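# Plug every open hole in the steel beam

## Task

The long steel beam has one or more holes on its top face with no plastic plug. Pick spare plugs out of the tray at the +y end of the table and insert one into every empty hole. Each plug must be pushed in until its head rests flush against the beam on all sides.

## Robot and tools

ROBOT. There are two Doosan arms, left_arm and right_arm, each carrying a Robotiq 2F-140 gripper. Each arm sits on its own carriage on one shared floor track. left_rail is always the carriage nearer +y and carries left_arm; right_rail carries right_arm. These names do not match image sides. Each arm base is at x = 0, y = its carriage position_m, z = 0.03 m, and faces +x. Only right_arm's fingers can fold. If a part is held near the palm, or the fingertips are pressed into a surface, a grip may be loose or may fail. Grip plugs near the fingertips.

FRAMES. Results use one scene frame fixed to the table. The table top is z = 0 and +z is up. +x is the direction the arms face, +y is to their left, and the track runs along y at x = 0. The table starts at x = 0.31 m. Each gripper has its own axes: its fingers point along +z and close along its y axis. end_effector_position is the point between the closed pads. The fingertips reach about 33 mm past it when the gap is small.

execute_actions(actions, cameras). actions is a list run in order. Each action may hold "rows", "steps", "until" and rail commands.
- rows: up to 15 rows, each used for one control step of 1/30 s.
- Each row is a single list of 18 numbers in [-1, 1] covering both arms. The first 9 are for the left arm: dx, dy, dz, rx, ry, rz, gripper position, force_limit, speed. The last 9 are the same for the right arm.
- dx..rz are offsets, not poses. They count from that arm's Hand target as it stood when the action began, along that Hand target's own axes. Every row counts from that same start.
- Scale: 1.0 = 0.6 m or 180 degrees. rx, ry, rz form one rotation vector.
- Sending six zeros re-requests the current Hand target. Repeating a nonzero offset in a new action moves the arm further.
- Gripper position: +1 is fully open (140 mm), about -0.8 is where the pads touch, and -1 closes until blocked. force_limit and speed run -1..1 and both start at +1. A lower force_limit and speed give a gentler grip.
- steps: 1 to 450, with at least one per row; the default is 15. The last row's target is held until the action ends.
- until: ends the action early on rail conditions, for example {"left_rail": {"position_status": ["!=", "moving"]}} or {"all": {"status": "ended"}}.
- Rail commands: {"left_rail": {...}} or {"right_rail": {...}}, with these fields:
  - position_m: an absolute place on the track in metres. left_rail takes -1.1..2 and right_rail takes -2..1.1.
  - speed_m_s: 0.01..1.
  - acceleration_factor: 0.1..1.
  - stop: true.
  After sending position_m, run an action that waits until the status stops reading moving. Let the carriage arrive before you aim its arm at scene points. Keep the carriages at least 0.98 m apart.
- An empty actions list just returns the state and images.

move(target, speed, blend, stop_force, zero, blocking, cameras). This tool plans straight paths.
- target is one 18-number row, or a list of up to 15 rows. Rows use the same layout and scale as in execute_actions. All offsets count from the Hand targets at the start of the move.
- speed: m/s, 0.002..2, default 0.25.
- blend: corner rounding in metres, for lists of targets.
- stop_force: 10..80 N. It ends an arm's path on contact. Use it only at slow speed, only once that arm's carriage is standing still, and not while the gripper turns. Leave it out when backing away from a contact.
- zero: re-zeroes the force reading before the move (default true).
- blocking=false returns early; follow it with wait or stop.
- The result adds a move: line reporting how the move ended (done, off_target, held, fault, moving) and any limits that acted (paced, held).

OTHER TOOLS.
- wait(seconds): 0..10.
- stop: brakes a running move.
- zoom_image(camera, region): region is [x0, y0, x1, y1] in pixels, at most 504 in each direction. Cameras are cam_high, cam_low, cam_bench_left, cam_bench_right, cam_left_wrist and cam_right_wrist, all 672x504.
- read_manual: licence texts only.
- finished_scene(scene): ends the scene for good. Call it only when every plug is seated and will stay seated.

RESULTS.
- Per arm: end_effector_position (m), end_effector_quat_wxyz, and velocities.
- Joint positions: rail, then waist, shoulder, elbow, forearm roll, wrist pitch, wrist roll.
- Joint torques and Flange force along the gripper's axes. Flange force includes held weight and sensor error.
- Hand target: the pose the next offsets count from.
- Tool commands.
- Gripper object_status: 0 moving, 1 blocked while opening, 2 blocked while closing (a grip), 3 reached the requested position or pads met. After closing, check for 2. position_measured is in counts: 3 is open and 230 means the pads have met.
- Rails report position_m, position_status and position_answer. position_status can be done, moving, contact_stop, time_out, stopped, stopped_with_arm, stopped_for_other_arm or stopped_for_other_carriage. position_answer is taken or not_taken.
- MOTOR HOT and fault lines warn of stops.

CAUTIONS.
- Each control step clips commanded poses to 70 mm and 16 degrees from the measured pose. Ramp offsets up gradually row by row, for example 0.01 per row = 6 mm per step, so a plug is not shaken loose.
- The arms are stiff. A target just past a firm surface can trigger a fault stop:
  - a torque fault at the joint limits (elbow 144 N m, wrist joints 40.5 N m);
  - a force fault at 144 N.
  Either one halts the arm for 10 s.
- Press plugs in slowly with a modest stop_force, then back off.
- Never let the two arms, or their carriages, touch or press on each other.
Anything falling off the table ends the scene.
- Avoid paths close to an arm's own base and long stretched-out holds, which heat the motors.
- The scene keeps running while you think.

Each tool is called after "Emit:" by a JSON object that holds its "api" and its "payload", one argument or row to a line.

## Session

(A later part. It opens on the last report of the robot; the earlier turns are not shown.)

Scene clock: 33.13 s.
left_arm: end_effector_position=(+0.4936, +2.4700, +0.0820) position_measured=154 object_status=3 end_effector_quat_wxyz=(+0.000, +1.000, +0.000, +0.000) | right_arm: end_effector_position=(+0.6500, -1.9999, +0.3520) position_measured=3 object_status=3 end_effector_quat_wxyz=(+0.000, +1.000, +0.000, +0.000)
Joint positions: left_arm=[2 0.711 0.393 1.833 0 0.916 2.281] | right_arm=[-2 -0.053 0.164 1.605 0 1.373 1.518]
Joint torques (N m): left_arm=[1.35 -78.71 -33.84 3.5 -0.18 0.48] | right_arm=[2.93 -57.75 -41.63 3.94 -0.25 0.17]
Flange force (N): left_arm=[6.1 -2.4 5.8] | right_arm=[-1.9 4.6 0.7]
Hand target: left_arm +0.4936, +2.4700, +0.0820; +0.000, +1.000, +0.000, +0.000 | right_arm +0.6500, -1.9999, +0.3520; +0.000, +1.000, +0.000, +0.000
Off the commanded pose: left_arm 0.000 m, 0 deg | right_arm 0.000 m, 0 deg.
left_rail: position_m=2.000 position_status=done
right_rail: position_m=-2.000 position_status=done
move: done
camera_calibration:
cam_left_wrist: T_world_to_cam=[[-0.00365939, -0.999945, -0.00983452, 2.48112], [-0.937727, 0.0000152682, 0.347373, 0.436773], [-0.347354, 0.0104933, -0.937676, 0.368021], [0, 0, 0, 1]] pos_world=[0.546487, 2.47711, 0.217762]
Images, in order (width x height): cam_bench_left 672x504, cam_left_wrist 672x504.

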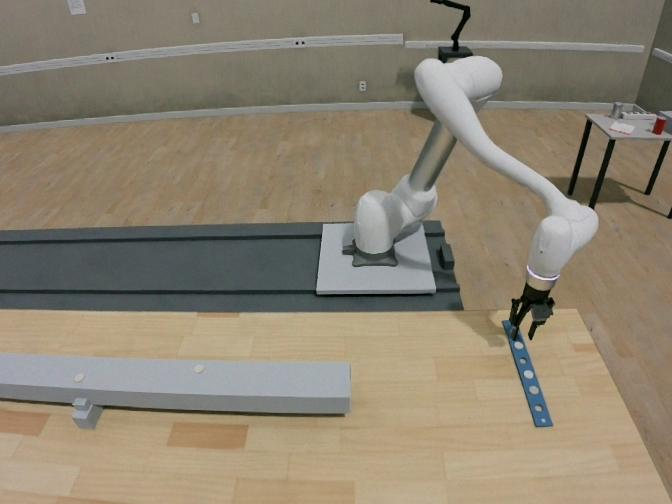

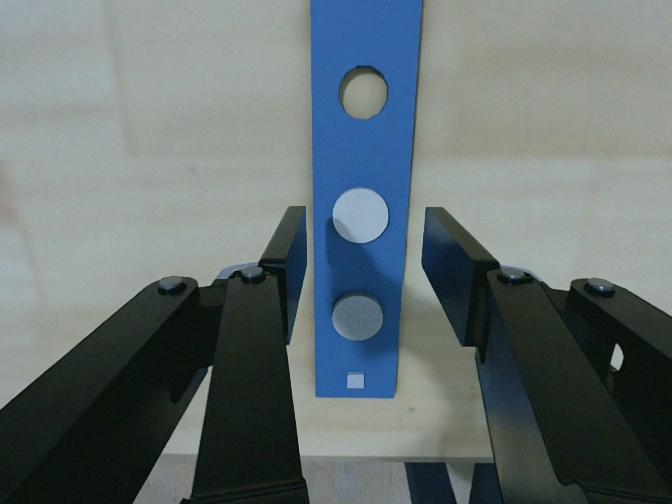

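Emit:
{"api": "move", "payload": {
  "target": [0, 0, 0.0517, 0, 0, 0, -0.34, -1, 0, 0, 0, 0, 0, 0, 0, 1, 1, 1],
  "speed": 0.1,
  "cameras": ["cam_left_wrist"]
}}

Emit:
{"api": "zoom_image", "payload": {
  "camera": "cam_left_wrist",
  "region": [260, 160, 460, 360]
}}

Scene clock: 35.57 s.
left_arm: end_effector_position=(+0.4936, +2.4700, +0.0510) position_measured=172 object_status=3 end_effector_quat_wxyz=(+0.000, +1.000, +0.000, +0.000) | right_arm: end_effector_position=(+0.6500, -1.9999, +0.3520) position_measured=3 object_status=3 end_effector_quat_wxyz=(+0.000, +1.000, +0.000, +0.000)
Joint positions: left_arm=[2 0.711 0.426 1.853 0 0.863 2.281] | right_arm=[-2 -0.053 0.164 1.605 0 1.373 1.518]
Joint torques (N m): left_arm=[1.17 -80.15 -32.45 3.37 -0.22 0.45] | right_arm=[2.91 -57.81 -41.84 4.03 -0.2 0.08]
Flange force (N): left_arm=[6.0 -2.6 6.8] | right_arm=[-1.7 4.6 1.5]
Hand target: left_arm +0.4936, +2.4700, +0.0510; +0.000, +1.000, +0.000, +0.000 | right_arm +0.6500, -1.9999, +0.3520; +0.000, +1.000, +0.000, +0.000
Off the commanded pose: left_arm 0.000 m, 0 deg | right_arm 0.000 m, 0 deg.
left_rail: position_m=2.000 position_status=done
right_rail: position_m=-2.000 position_status=done
move: done
camera_calibration:
cam_left_wrist: T_world_to_cam=[[-0.00365939, -0.999945, -0.00983452, 2.48081], [-0.937727, 0.0000152682, 0.347373, 0.447576], [-0.347354, 0.0104933, -0.937676, 0.33886], [0, 0, 0, 1]] pos_world=[0.546487, 2.47711, 0.186662]
Images, in order (width x height): cam_left_wrist 672x504.

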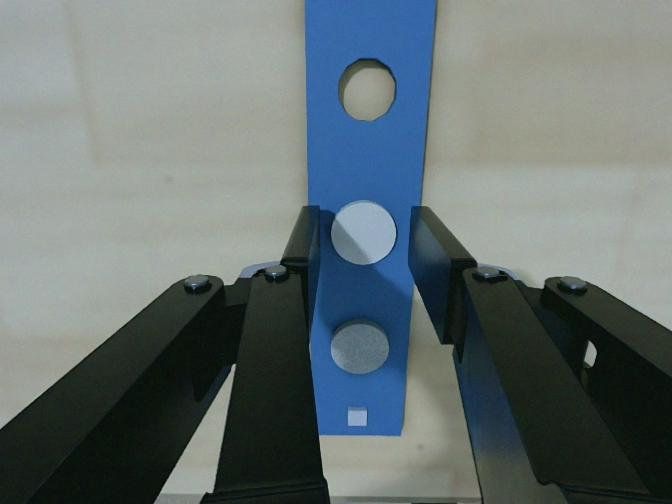

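Scaled by 2.520.

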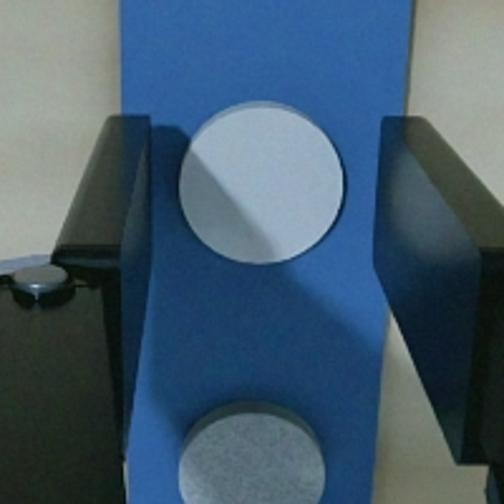

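Emit:
{"api": "move", "payload": {
  "target": [
    [0.0033, -0.0008, 0.004, 0, 0, 0, -0.34, -1, 0, 0, 0, 0, 0, 0, 0, 1, 1, 1],
    [0.0033, -0.0008, 0.030, 0, 0, 0, -0.34, -1, 0, 0, 0, 0, 0, 0, 0, 1, 1, 1]
  ],
  "speed": 0.012,
  "stop_force": 10,
  "cameras": ["cam_left_wrist"]
}}

Scene clock: 37.83 s.
left_arm: end_effector_position=(+0.4956, +2.4705, +0.0403) position_measured=172 object_status=3 end_effector_quat_wxyz=(+0.000, +1.000, +0.000, +0.000) | right_arm: end_effector_position=(+0.6500, -1.9999, +0.3520) position_measured=3 object_status=3 end_effector_quat_wxyz=(+0.000, +1.000, +0.000, +0.000)
Joint positions: left_arm=[2 0.709 0.44 1.855 0 0.846 2.28] | right_arm=[-2 -0.053 0.164 1.605 0 1.373 1.518]
Joint torques (N m): left_arm=[0.03 -55.77 -23.38 2.98 -3.83 0.55] | right_arm=[2.83 -57.53 -41.79 4.06 -0.27 0.15]
Flange force (N): left_arm=[-3.6 4.3 -32.8] | right_arm=[-2.5 4.3 0.4]
Hand target: left_arm +0.4956, +2.4705, +0.0402; +0.000, +1.000, +0.000, +0.000 (not the last commanded pose) | right_arm +0.6500, -1.9999, +0.3520; +0.000, +1.000, +0.000, +0.000
Off the commanded pose: left_arm 0.007 m, 0 deg | right_arm 0.000 m, 0 deg.
left_rail: position_m=2.000 position_status=done
right_rail: position_m=-2.000 position_status=done
move: contact (left_arm); path passed 1 of 2 targets
camera_calibration:
cam_left_wrist: T_world_to_cam=[[-0.00356531, -0.999945, -0.00986785, 2.48117], [-0.937772, -0.0000831849, 0.347252, 0.453459], [-0.347233, 0.0104918, -0.93772, 0.329461], [0, 0, 0, 1]] pos_world=[0.548487, 2.47761, 0.175962]
Images, in order (width x height): cam_left_wrist 672x504.

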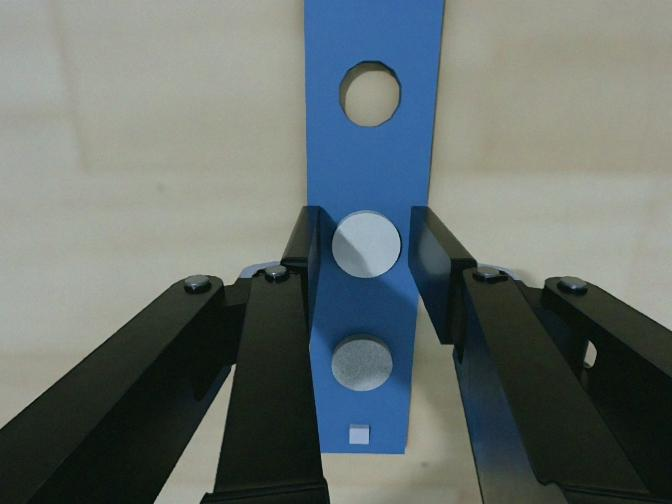

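Emit:
{"api": "move", "payload": {
  "target": [0, 0, -0.0020, 0, 0, 0, -0.34, -1, 0, 0, 0, 0, 0, 0, 0, 1, 1, 1],
  "speed": 0.05,
  "cameras": ["cam_left_wrist"]
}}

Emit:
{"api": "zoom_image", "payload": {
  "camera": "cam_left_wrist",
  "region": [260, 160, 460, 360]
}}

Scene clock: 39.23 s.
left_arm: end_effector_position=(+0.4956, +2.4705, +0.0414) position_measured=172 object_status=3 end_effector_quat_wxyz=(+0.000, +1.000, +0.000, +0.000) | right_arm: end_effector_position=(+0.6500, -1.9999, +0.3520) position_measured=3 object_status=3 end_effector_quat_wxyz=(+0.000, +1.000, +0.000, +0.000)
Joint positions: left_arm=[2 0.709 0.439 1.855 0 0.848 2.28] | right_arm=[-2 -0.053 0.164 1.605 0 1.373 1.518]
Joint torques (N m): left_arm=[1.41 -81.21 -31.99 3.31 -0.17 0.49] | right_arm=[2.41 -57.83 -41.5 4.12 -0.33 0.11]
Flange force (N): left_arm=[5.9 -2.0 6.4] | right_arm=[-1.8 3.5 -0.3]
Hand target: left_arm +0.4956, +2.4705, +0.0414; +0.000, +1.000, +0.000, +0.000 | right_arm +0.6500, -1.9999, +0.3520; +0.000, +1.000, +0.000, +0.000
Off the commanded pose: left_arm 0.000 m, 0 deg | right_arm 0.000 m, 0 deg.
left_rail: position_m=2.000 position_status=done
right_rail: position_m=-2.000 position_status=done
move: done
camera_calibration:
cam_left_wrist: T_world_to_cam=[[-0.00365939, -0.999945, -0.00983452, 2.48123], [-0.937727, 0.0000152682, 0.347373, 0.452752], [-0.347354, 0.0104933, -0.937676, 0.330641], [0, 0, 0, 1]] pos_world=[0.548487, 2.47761, 0.177162]
Images, in order (width x height): cam_left_wrist 672x504.

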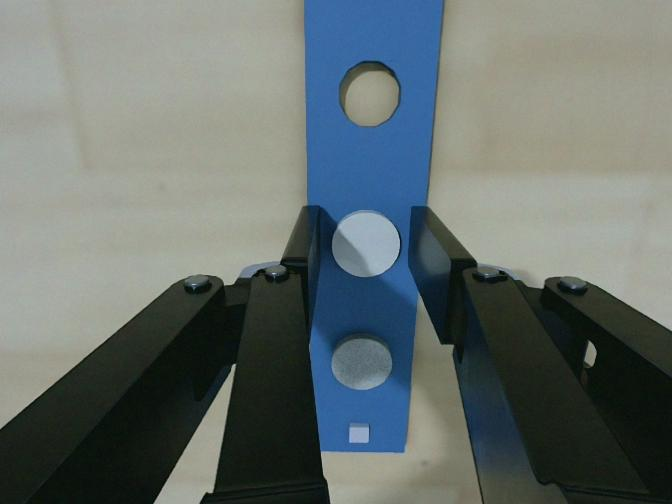

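Scaled by 2.520.

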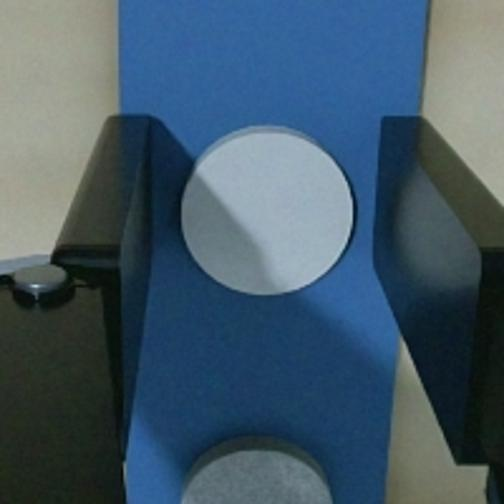

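Emit:
{"api": "move", "payload": {
  "target": [-0.0035, 0.0008, 0, 0, 0, 0, -0.34, -1, -1, 0, 0, 0, 0, 0, 0, 1, 1, 1],
  "speed": 0.05,
  "cameras": []
}}

Emit:
{"api": "execute_actions", "payload": {
  "actions": [
    {"rows": [[0,0,0,0,0,0,-1,-1,-1,0,0,0,0,0,0,1,1,1]], "steps": 40}
  ],
  "cameras": ["cam_left_wrist"]
}}

Emit:
{"api": "zoom_image", "payload": {
  "camera": "cam_left_wrist",
  "region": [260, 160, 460, 360]
}}

Scene clock: 40.90 s.
left_arm: end_effector_position=(+0.4935, +2.4700, +0.0414) position_measured=172 object_status=3 end_effector_quat_wxyz=(+0.000, +1.000, +0.000, +0.000) | right_arm: end_effector_position=(+0.6500, -1.9999, +0.3520) position_measured=3 object_status=3 end_effector_quat_wxyz=(+0.000, +1.000, +0.000, +0.000)
Joint positions: left_arm=[2 0.711 0.437 1.859 0 0.846 2.281] | right_arm=[-2 -0.053 0.164 1.605 0 1.373 1.518]
Joint torques (N m): left_arm=[1.21 -80.9 -31.88 3.31 -0.21 0.5] | right_arm=[3.63 -57.39 -41.68 4.04 -0.28 0.11]
Flange force (N): left_arm=[5.8 -2.4 6.5] | right_arm=[-1.5 5.7 0.5]
Hand target: left_arm +0.4935, +2.4700, +0.0414; +0.000, +1.000, +0.000, +0.000 | right_arm +0.6500, -1.9999, +0.3520; +0.000, +1.000, +0.000, +0.000
Off the commanded pose: left_arm 0.000 m, 0 deg | right_arm 0.000 m, 0 deg.
left_rail: position_m=2.000 position_status=done
right_rail: position_m=-2.000 position_status=done
move: done
No camera images: "cameras" was empty.

Scene clock: 42.43 s.
left_arm: end_effector_position=(+0.4935, +2.4700, +0.0414) position_measured=188 object_status=2 end_effector_quat_wxyz=(+0.000, +1.000, +0.000, +0.000) | right_arm: end_effector_position=(+0.6500, -1.9999, +0.3520) position_measured=3 object_status=3 end_effector_quat_wxyz=(+0.000, +1.000, +0.000, +0.000)
Joint positions: left_arm=[2 0.711 0.437 1.859 0 0.846 2.281] | right_arm=[-2 -0.053 0.164 1.605 0 1.373 1.518]
Joint torques (N m): left_arm=[1.11 -79.2 -31.16 3.31 -0.22 0.47] | right_arm=[3.25 -57.35 -42.04 4.06 -0.22 0.15]
Flange force (N): left_arm=[5.4 -2.2 3.7] | right_arm=[-3.0 5.3 1.3]
Hand target: left_arm +0.4935, +2.4700, +0.0414; +0.000, +1.000, +0.000, +0.000 | right_arm +0.6500, -1.9999, +0.3520; +0.000, +1.000, +0.000, +0.000
Off the commanded pose: left_arm 0.000 m, 0 deg | right_arm 0.000 m, 0 deg.
left_rail: position_m=2.000 position_status=done
right_rail: position_m=-2.000 position_status=done
camera_calibration:
cam_left_wrist: T_world_to_cam=[[-0.00365939, -0.999945, -0.00983452, 2.48082], [-0.937727, 0.0000152682, 0.347373, 0.450783], [-0.347354, 0.0104933, -0.937676, 0.329916], [0, 0, 0, 1]] pos_world=[0.546387, 2.47721, 0.177162]
Images, in order (width x height): cam_left_wrist 672x504.

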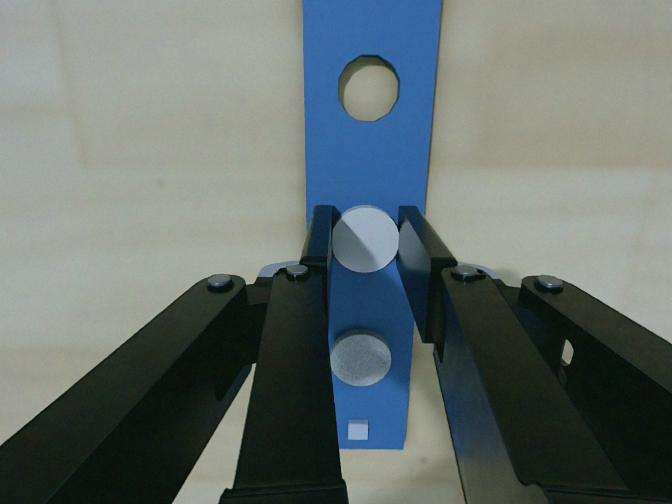

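Scaled by 2.520.

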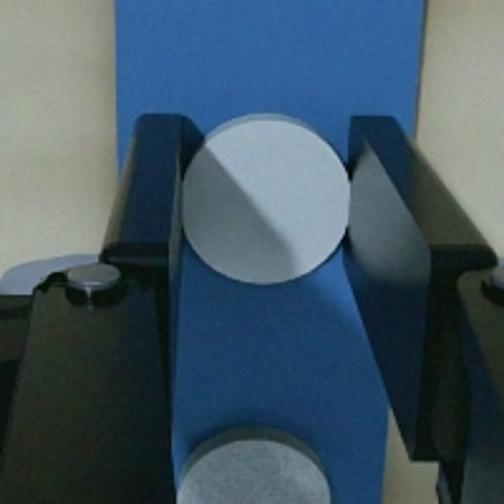

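Emit:
{"api": "move", "payload": {
  "target": [0, 0, -0.1, 0, 0, 0, -1, -1, -1, 0, 0, 0, 0, 0, 0, 1, 1, 1],
  "speed": 0.05,
  "cameras": ["cam_left_wrist", "cam_bench_left"]
}}

Emit:
{"api": "zoom_image", "payload": {
  "camera": "cam_left_wrist",
  "region": [260, 160, 460, 360]
}}

Emit:
{"api": "zoom_image", "payload": {
  "camera": "cam_bench_left",
  "region": [490, 270, 570, 350]
}}

Scene clock: 44.47 s.
left_arm: end_effector_position=(+0.4935, +2.4700, +0.1014) position_measured=188 object_status=2 end_effector_quat_wxyz=(+0.000, +1.000, +0.000, +0.000) | right_arm: end_effector_position=(+0.6500, -1.9999, +0.3520) position_measured=3 object_status=3 end_effector_quat_wxyz=(+0.000, +1.000, +0.000, +0.000)
Joint positions: left_arm=[2 0.711 0.374 1.819 0 0.949 2.281] | right_arm=[-2 -0.053 0.164 1.605 0 1.373 1.518]
Joint torques (N m): left_arm=[1.54 -77.24 -34.69 3.53 -0.15 0.5] | right_arm=[2.99 -57.8 -41.98 4.08 -0.28 0.12]
Flange force (N): left_arm=[6.2 -1.9 5.6] | right_arm=[-1.9 4.7 1.2]
Hand target: left_arm +0.4935, +2.4700, +0.1014; +0.000, +1.000, +0.000, +0.000 | right_arm +0.6500, -1.9999, +0.3520; +0.000, +1.000, +0.000, +0.000
Off the commanded pose: left_arm 0.000 m, 0 deg | right_arm 0.000 m, 0 deg.
left_rail: position_m=2.000 position_status=done
right_rail: position_m=-2.000 position_status=done
move: done
camera_calibration:
cam_left_wrist: T_world_to_cam=[[-0.00365939, -0.999945, -0.00983452, 2.48141], [-0.937727, 0.0000152682, 0.347373, 0.429975], [-0.347354, 0.0104933, -0.937676, 0.386083], [0, 0, 0, 1]] pos_world=[0.546387, 2.47721, 0.237062]
Images, in order (width x height): cam_bench_left 672x504, cam_left_wrist 672x504.

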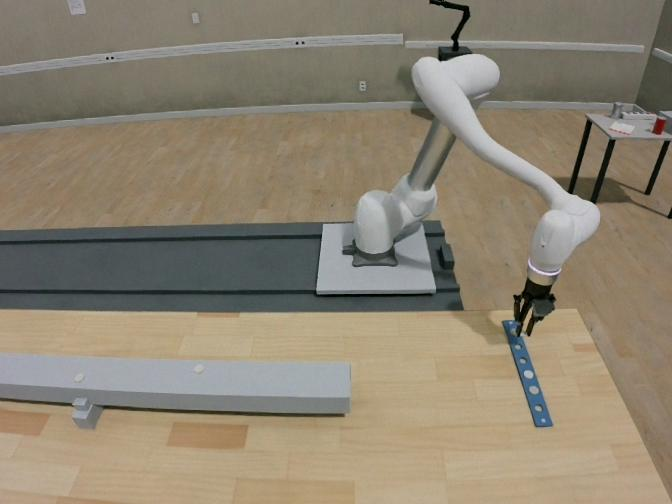

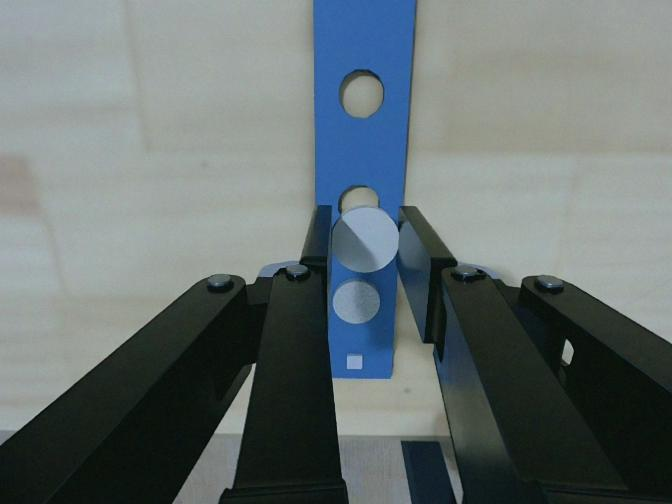

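Scaled by 2.520.

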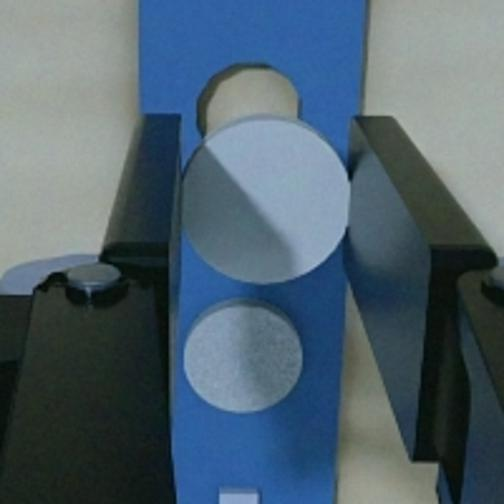

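Scaled by 6.300.

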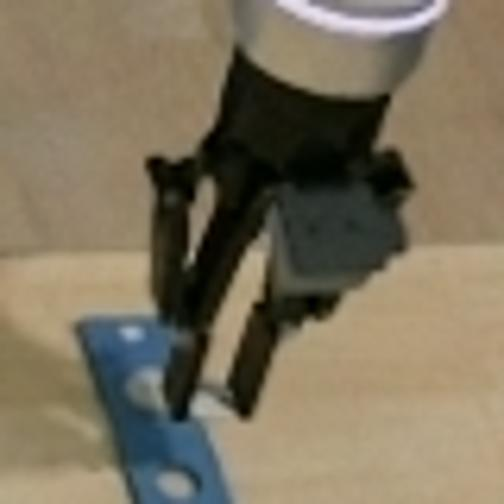

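Emit:
{"api": "move", "payload": {
  "target": [0, 0, -0.1, 0, 0, 0, -1, -1, -1, 0, 0, 0, 0, 0, 0, 1, 1, 1],
  "speed": 0.15,
  "cameras": ["cam_left_wrist"]
}}

Emit:
{"api": "zoom_image", "payload": {
  "camera": "cam_left_wrist",
  "region": [300, 130, 420, 250]
}}

Emit:
{"api": "move", "payload": {
  "target": [0, 0, -0.1333, 0, 0, 0, -1, -1, -1, 0, 0, 0, 0, 0, 0, 1, 1, 1],
  "speed": 0.2,
  "cameras": ["cam_left_wrist", "cam_bench_left"]
}}

Emit:
{"api": "zoom_image", "payload": {
  "camera": "cam_left_wrist",
  "region": [300, 130, 420, 250]
}}

Emit:
{"api": "zoom_image", "payload": {
  "camera": "cam_bench_left",
  "region": [480, 230, 580, 330]
}}

Scene clock: 54.87 s.
left_arm: end_effector_position=(+0.4935, +2.4700, +0.1614) position_measured=188 object_status=2 end_effector_quat_wxyz=(+0.000, +1.000, +0.000, +0.000) | right_arm: end_effector_position=(+0.6500, -1.9999, +0.3520) position_measured=3 object_status=3 end_effector_quat_wxyz=(+0.000, +1.000, +0.000, +0.000)
Joint positions: left_arm=[2 0.711 0.32 1.769 0 1.052 2.281] | right_arm=[-2 -0.053 0.164 1.605 0 1.373 1.518]
Joint torques (N m): left_arm=[1.22 -74.53 -36.99 3.84 -0.14 0.48] | right_arm=[3.63 -57.88 -41.95 4.04 -0.26 0.09]
Flange force (N): left_arm=[6.2 -2.8 5.2] | right_arm=[-2.4 5.8 0.8]
Hand target: left_arm +0.4935, +2.4700, +0.1614; +0.000, +1.000, +0.000, +0.000 | right_arm +0.6500, -1.9999, +0.3520; +0.000, +1.000, +0.000, +0.000
Off the commanded pose: left_arm 0.000 m, 0 deg | right_arm 0.000 m, 0 deg.
left_rail: position_m=2.000 position_status=done
right_rail: position_m=-2.000 position_status=done
move: done
camera_calibration:
cam_left_wrist: T_world_to_cam=[[-0.00365939, -0.999945, -0.00983452, 2.482], [-0.937727, 0.0000152682, 0.347373, 0.409133], [-0.347354, 0.0104933, -0.937676, 0.442343], [0, 0, 0, 1]] pos_world=[0.546387, 2.47721, 0.297062]
Images, in order (width x height): cam_left_wrist 672x504.

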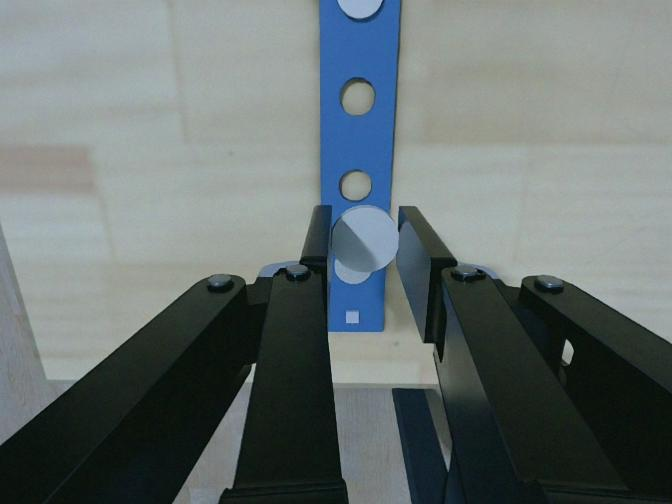

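Scaled by 4.200.

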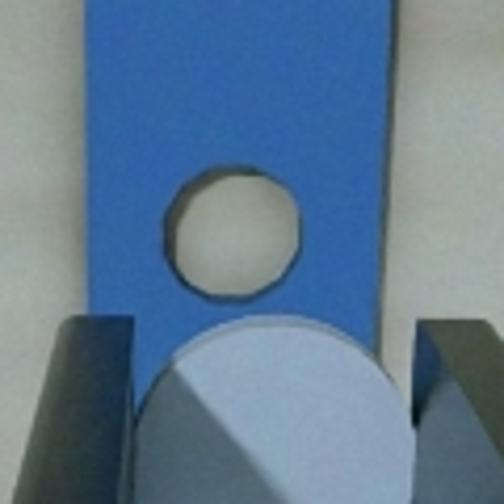

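Scene clock: 55.67 s.
left_arm: end_effector_position=(+0.4935, +2.4700, +0.2414) position_measured=188 object_status=2 end_effector_quat_wxyz=(+0.000, +1.000, +0.000, +0.000) | right_arm: end_effector_position=(+0.6500, -1.9999, +0.3520) position_measured=3 object_status=3 end_effector_quat_wxyz=(+0.000, +1.000, +0.000, +0.000)
Joint positions: left_arm=[2 0.711 0.264 1.687 0 1.191 2.281] | right_arm=[-2 -0.053 0.164 1.605 0 1.373 1.518]
Joint torques (N m): left_arm=[1.12 -71.13 -39.43 4.03 -0.19 0.48] | right_arm=[3.82 -57.4 -41.67 4.01 -0.29 0.15]
Flange force (N): left_arm=[6.3 -2.9 3.4] | right_arm=[-3.6 5.6 -0.2]
Hand target: left_arm +0.4935, +2.4700, +0.2414; +0.000, +1.000, +0.000, +0.000 | right_arm +0.6500, -1.9999, +0.3520; +0.000, +1.000, +0.000, +0.000
Off the commanded pose: left_arm 0.000 m, 0 deg | right_arm 0.000 m, 0 deg.
left_rail: position_m=2.000 position_status=done
right_rail: position_m=-2.000 position_status=done
move: done
camera_calibration:
cam_left_wrist: T_world_to_cam=[[-0.00366067, -0.999945, -0.00983405, 2.48279], [-0.937727, 0.0000166288, 0.347373, 0.38134], [-0.347354, 0.0104933, -0.937676, 0.517357], [0, 0, 0, 1]] pos_world=[0.546387, 2.47721, 0.377062]
Images, in order (width x height): cam_bench_left 672x504, cam_left_wrist 672x504.

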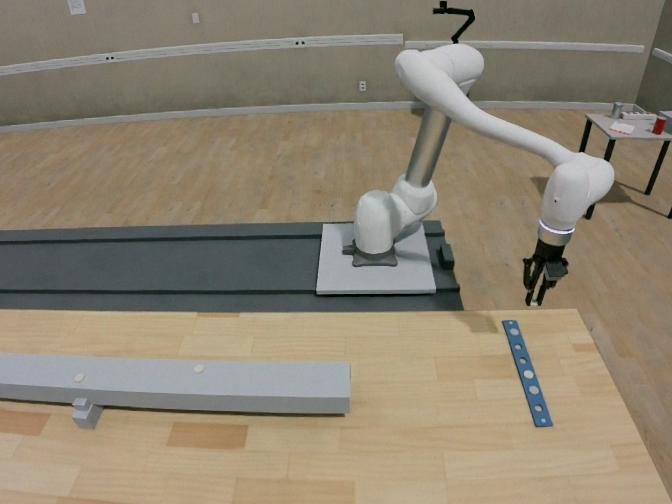

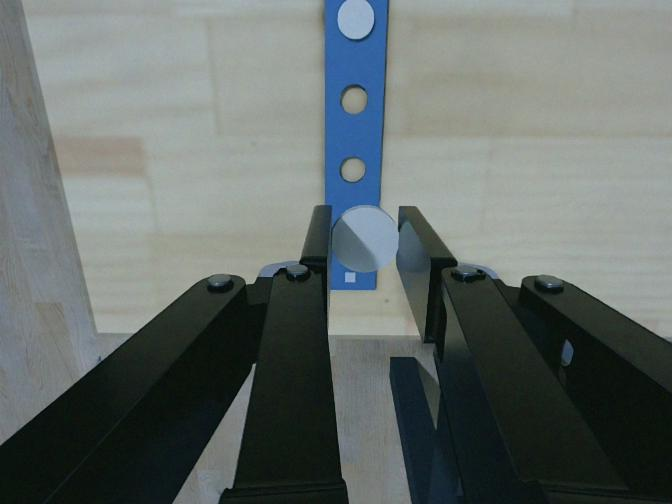

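Scaled by 4.200.

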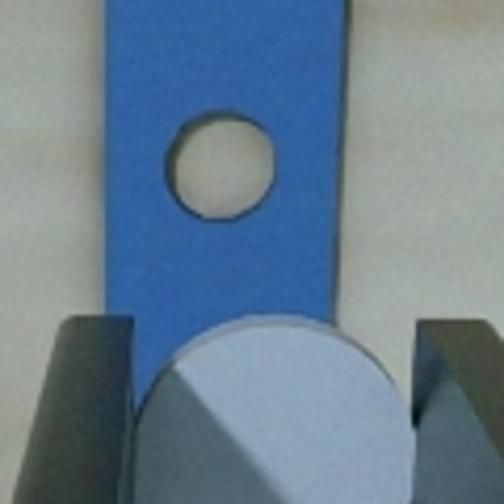

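Scaled by 5.040.

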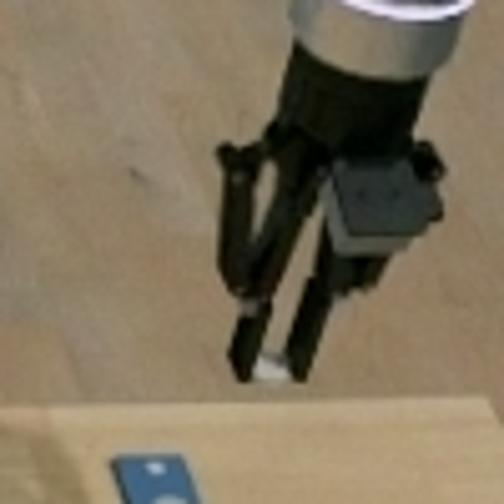

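Emit:
{"api": "move", "payload": {
  "target": [0.4108, 0.7833, -0.0977, 0, 0, 0, -1, -1, -1, 0, 0, 0, 0, 0, 0, 1, 1, 1],
  "speed": 0.35,
  "cameras": []
}}

Emit:
{"api": "execute_actions", "payload": {
  "actions": [
    {"left_rail": {"position_m": -0.82}, "steps": 250, "until": {"left_rail": {"position_status": ["!=", "moving"]}}}
  ],
  "cameras": ["cam_left_wrist", "cam_low", "cam_high"]
}}

Scene clock: 61.30 s.
left_arm: end_effector_position=(+0.7400, +2.0001, +0.3000) position_measured=188 object_status=2 end_effector_quat_wxyz=(+0.000, +1.000, +0.000, +0.000) | right_arm: end_effector_position=(+0.6500, -1.9999, +0.3520) position_measured=3 object_status=3 end_effector_quat_wxyz=(+0.000, +1.000, +0.000, +0.000)
Joint positions: left_arm=[2 -0.046 0.324 1.496 0 1.322 1.525] | right_arm=[-2 -0.053 0.164 1.605 0 1.373 1.518]
Joint torques (N m): left_arm=[0.21 -79.06 -40.74 4.26 -0.18 0.47] | right_arm=[2.33 -57.65 -41.44 4 -0.22 0.19]
Flange force (N): left_arm=[8.1 0.8 2.2] | right_arm=[-2.0 3.9 -0.2]
Hand target: left_arm +0.7400, +2.0001, +0.3000; +0.000, +1.000, +0.000, +0.000 | right_arm +0.6500, -1.9999, +0.3520; +0.000, +1.000, +0.000, +0.000
Off the commanded pose: left_arm 0.000 m, 0 deg | right_arm 0.000 m, 0 deg.
left_rail: position_m=2.000 position_status=done
right_rail: position_m=-2.000 position_status=done
move: done
No camera images: "cameras" was empty.

Scene clock: 65.03 s.
left_arm: end_effector_position=(+0.7400, -0.8196, +0.3000) position_measured=188 object_status=2 end_effector_quat_wxyz=(+0.000, +1.000, +0.000, +0.000) | right_arm: end_effector_position=(+0.6500, -1.9999, +0.3520) position_measured=3 object_status=3 end_effector_quat_wxyz=(+0.000, +1.000, +0.000, +0.000)
Joint positions: left_arm=[-0.82 -0.046 0.324 1.496 0 1.322 1.525] | right_arm=[-2 -0.053 0.164 1.605 0 1.373 1.518]
Joint torques (N m): left_arm=[1.73 -78.94 -41.01 4.24 -0.18 0.5] | right_arm=[3.05 -57.16 -41.66 3.99 -0.23 0.07]
Flange force (N): left_arm=[7.1 2.9 2.3] | right_arm=[-2.4 5.2 0.4]
Hand target: left_arm +0.7400, -0.8196, +0.3000; +0.000, +1.000, +0.000, +0.000 | right_arm +0.6500, -1.9999, +0.3520; +0.000, +1.000, +0.000, +0.000
Tool commands: left_gripper/position=-1.0 left_gripper/force_limit=-1.0 left_gripper/speed=-1.0 right_gripper/position=+1.0 right_gripper/force_limit=+1.0 right_gripper/speed=+1.0
Off the commanded pose: left_arm 0.000 m, 0 deg | right_arm 0.000 m, 0 deg.
left_rail: position_m=-0.820 position_status=done
right_rail: position_m=-2.000 position_status=done
camera_calibration:
cam_left_wrist: T_world_to_cam=[[-0.00365939, -0.999945, -0.00983452, -0.805154], [-0.937727, 0.0000152682, 0.347373, 0.592152], [-0.347354, 0.0104933, -0.937676, 0.69254], [0, 0, 0, 1]] pos_world=[0.792887, -0.812386, 0.435762]
Images, in order (width x height): cam_high 672x504, cam_low 672x504, cam_left_wrist 672x504.

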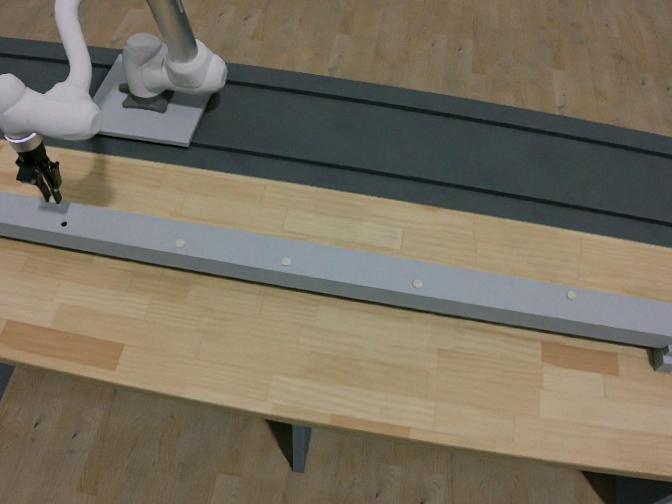

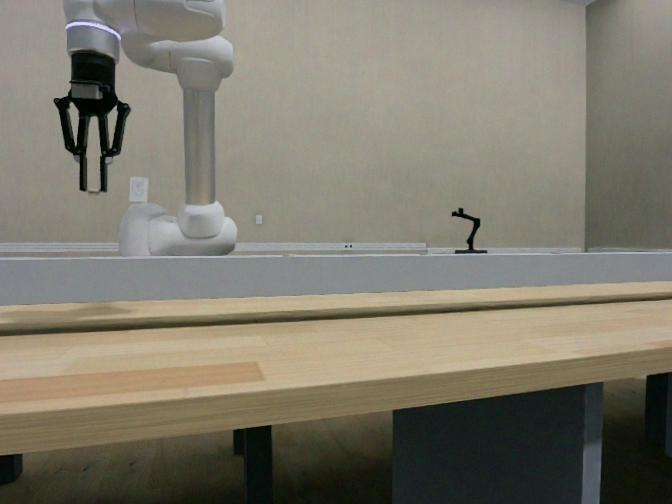

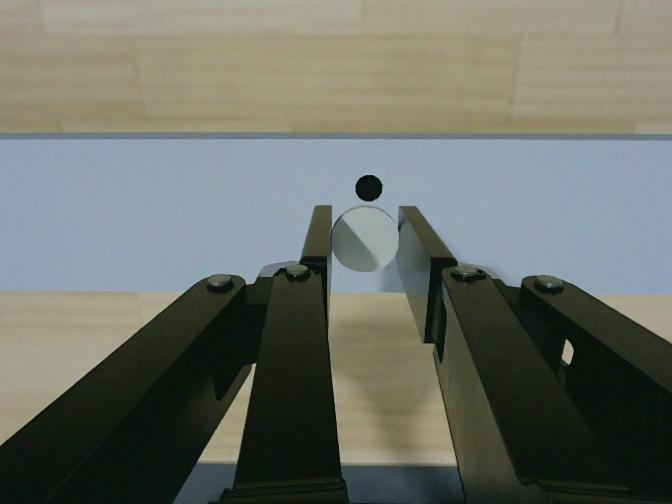

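Emit:
{"api": "zoom_image", "payload": {
  "camera": "cam_low",
  "region": [60, 140, 130, 210]
}}

Emit:
{"api": "zoom_image", "payload": {
  "camera": "cam_left_wrist",
  "region": [300, 130, 440, 280]
}}

Scaled by 7.200.

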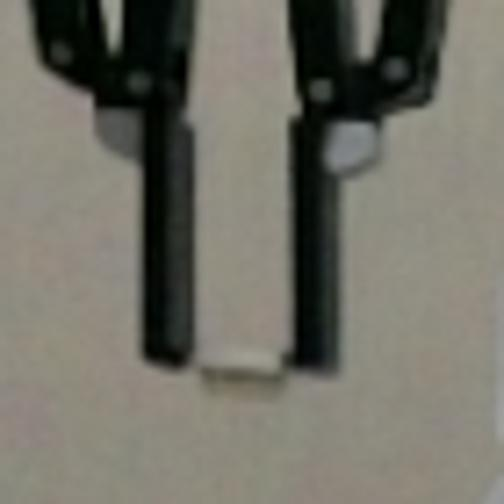

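Scaled by 3.360.

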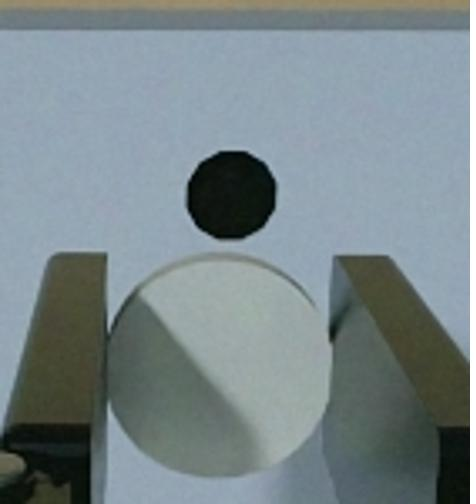

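Emit:
{"api": "zoom_image", "payload": {
  "camera": "cam_low",
  "region": [78, 175, 113, 205]
}}

Scaled by 14.400.

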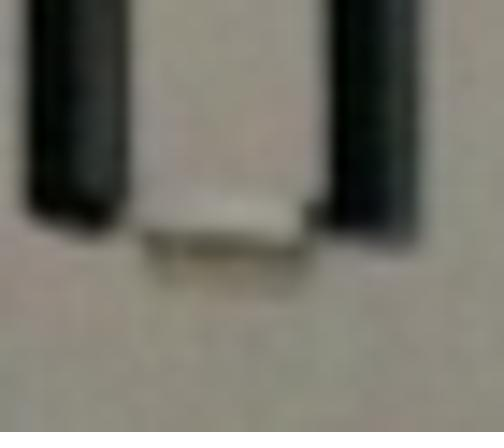

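Emit:
{"api": "move", "payload": {
  "target": [-0.0075, 0.01667, 0.1, 0, 0, 0, -1, -1, -1, 0, 0, 0, 0, 0, 0, 1, 1, 1],
  "speed": 0.15,
  "cameras": ["cam_left_wrist", "cam_low"]
}}

Emit:
{"api": "zoom_image", "payload": {
  "camera": "cam_left_wrist",
  "region": [300, 150, 420, 270]
}}

Emit:
{"api": "zoom_image", "payload": {
  "camera": "cam_low",
  "region": [60, 190, 130, 260]
}}

Scene clock: 69.63 s.
left_arm: end_effector_position=(+0.7355, -0.8297, +0.2401) position_measured=188 object_status=2 end_effector_quat_wxyz=(+0.000, +1.000, +0.000, +0.000) | right_arm: end_effector_position=(+0.6500, -1.9999, +0.3520) position_measured=3 object_status=3 end_effector_quat_wxyz=(+0.000, +1.000, +0.000, +0.000)
Joint positions: left_arm=[-0.82 -0.06 0.346 1.578 0 1.218 1.511] | right_arm=[-2 -0.053 0.164 1.605 0 1.373 1.518]
Joint torques (N m): left_arm=[1.29 -80.28 -40.06 4.13 -0.19 0.48] | right_arm=[3.31 -57.6 -41.99 4.11 -0.19 0.2]
Flange force (N): left_arm=[6.9 2.5 3.7] | right_arm=[-2.5 5.5 1.0]
Hand target: left_arm +0.7355, -0.8297, +0.2400; +0.000, +1.000, +0.000, +0.000 | right_arm +0.6500, -1.9999, +0.3520; +0.000, +1.000, +0.000, +0.000
Off the commanded pose: left_arm 0.000 m, 0 deg | right_arm 0.000 m, 0 deg.
left_rail: position_m=-0.820 position_status=done
right_rail: position_m=-2.000 position_status=done
move: done
camera_calibration:
cam_left_wrist: T_world_to_cam=[[-0.00356531, -0.999945, -0.00986785, -0.816022], [-0.937772, -0.0000831849, 0.347252, 0.608775], [-0.347233, 0.0104918, -0.93772, 0.634744], [0, 0, 0, 1]] pos_world=[0.788387, -0.822586, 0.375762]
Images, in order (width x height): cam_low 672x504, cam_left_wrist 672x504.

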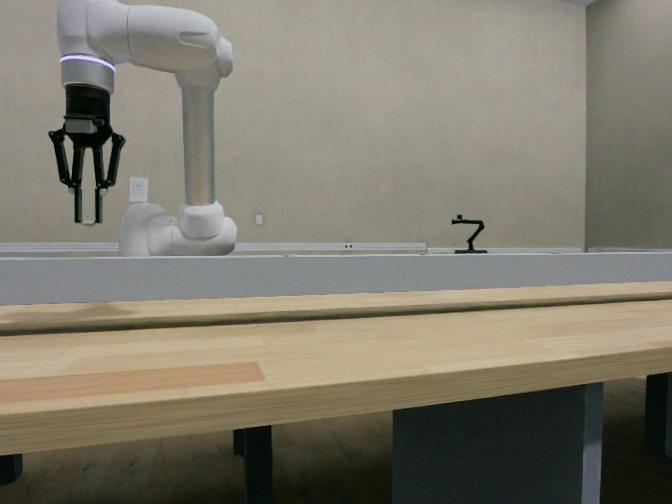

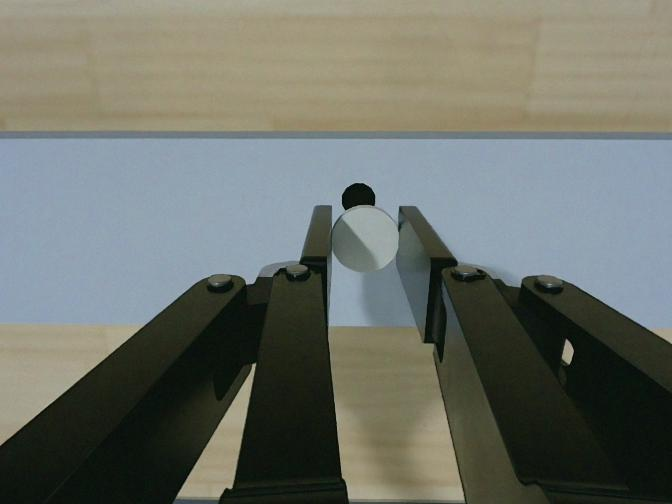

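Scaled by 4.200.

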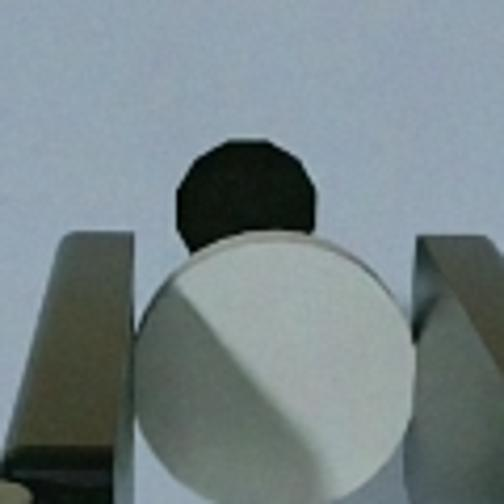

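Scaled by 7.200.

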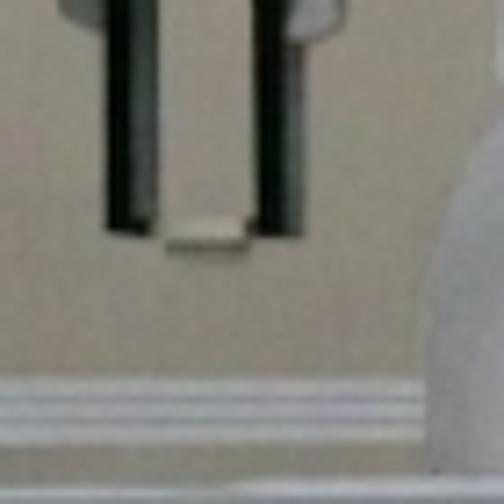

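Emit:
{"api": "move", "payload": {
  "target": [0.0015, -0.0004, 0.0583, 0, 0, 0, -1, -1, -1, 0, 0, 0, 0, 0, 0, 1, 1, 1],
  "speed": 0.1,
  "cameras": ["cam_left_wrist", "cam_low"]
}}

Emit:
{"api": "zoom_image", "payload": {
  "camera": "cam_left_wrist",
  "region": [316, 180, 416, 280]
}}

Emit:
{"api": "zoom_image", "payload": {
  "camera": "cam_low",
  "region": [60, 200, 130, 270]
}}

Scene clock: 73.23 s.
left_arm: end_effector_position=(+0.7364, -0.8295, +0.2051) position_measured=188 object_status=2 end_effector_quat_wxyz=(+0.000, +1.000, +0.000, +0.000) | right_arm: end_effector_position=(+0.6500, -1.9999, +0.3520) position_measured=3 object_status=3 end_effector_quat_wxyz=(+0.000, +1.000, +0.000, +0.000)
Joint positions: left_arm=[-0.82 -0.06 0.368 1.614 0 1.16 1.511] | right_arm=[-2 -0.053 0.164 1.605 0 1.373 1.518]
Joint torques (N m): left_arm=[1.02 -81.62 -38.68 4.01 -0.24 0.49] | right_arm=[3.33 -57.89 -41.75 4.04 -0.28 0.14]
Flange force (N): left_arm=[8.5 2.2 4.0] | right_arm=[-1.8 5.1 0.4]
Hand target: left_arm +0.7364, -0.8295, +0.2050; +0.000, +1.000, +0.000, +0.000 | right_arm +0.6500, -1.9999, +0.3520; +0.000, +1.000, +0.000, +0.000
Off the commanded pose: left_arm 0.000 m, 0 deg | right_arm 0.000 m, 0 deg.
left_rail: position_m=-0.820 position_status=done
right_rail: position_m=-2.000 position_status=done
move: done
camera_calibration:
cam_left_wrist: T_world_to_cam=[[-0.00365906, -0.999945, -0.00983345, -0.816002], [-0.937739, 0.0000156816, 0.347341, 0.621797], [-0.347322, 0.0104922, -0.937687, 0.602292], [0, 0, 0, 1]] pos_world=[0.789287, -0.822286, 0.340762]
Images, in order (width x height): cam_low 672x504, cam_left_wrist 672x504.

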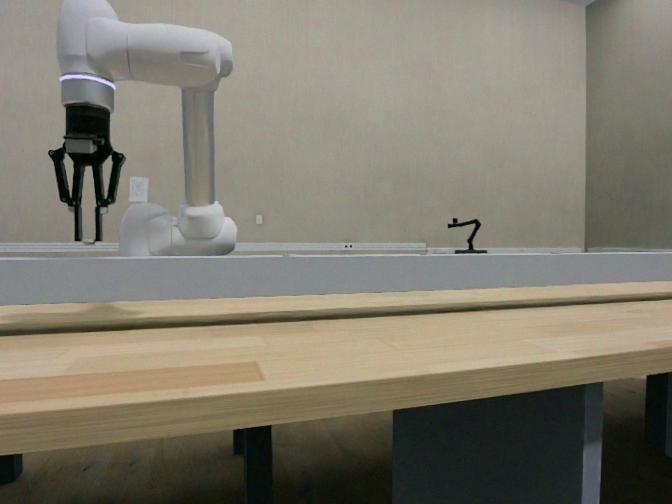

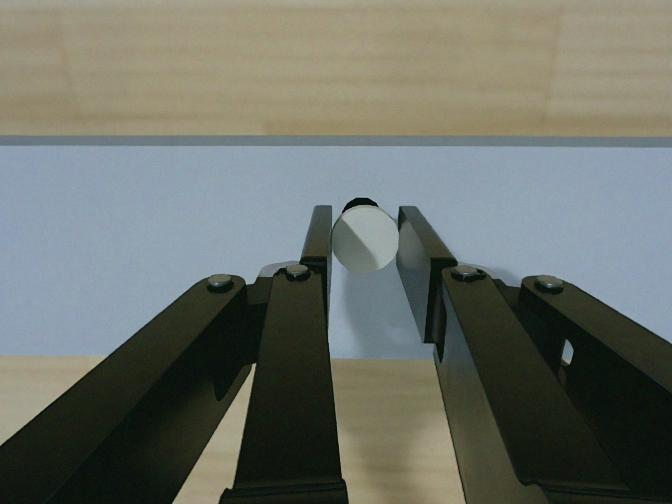

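Scaled by 5.040.

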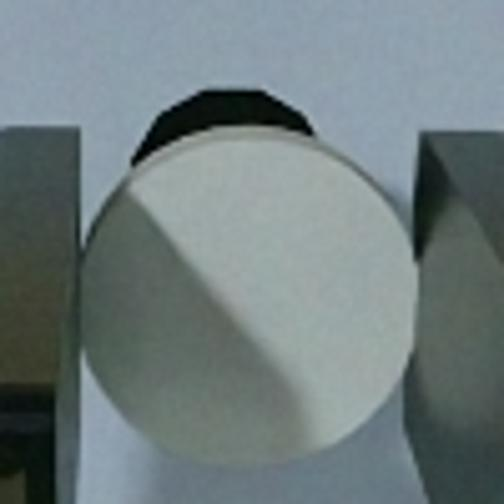

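Scaled by 7.200.

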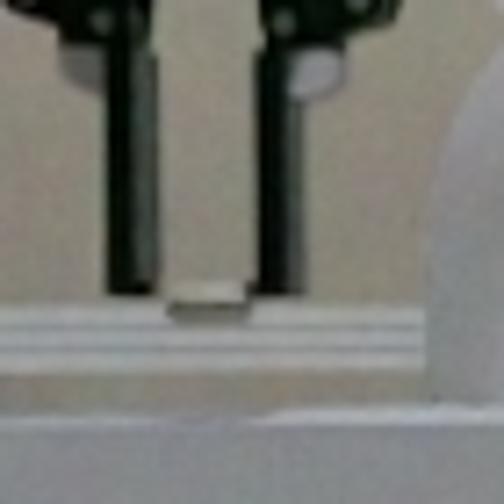

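Emit:
{"api": "zoom_image", "payload": {
  "camera": "cam_left_wrist",
  "region": [336, 190, 390, 226]
}}

Scaled by 9.333.

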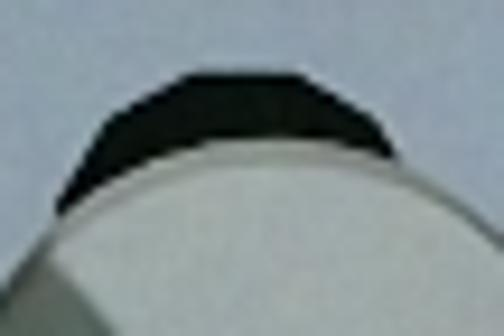

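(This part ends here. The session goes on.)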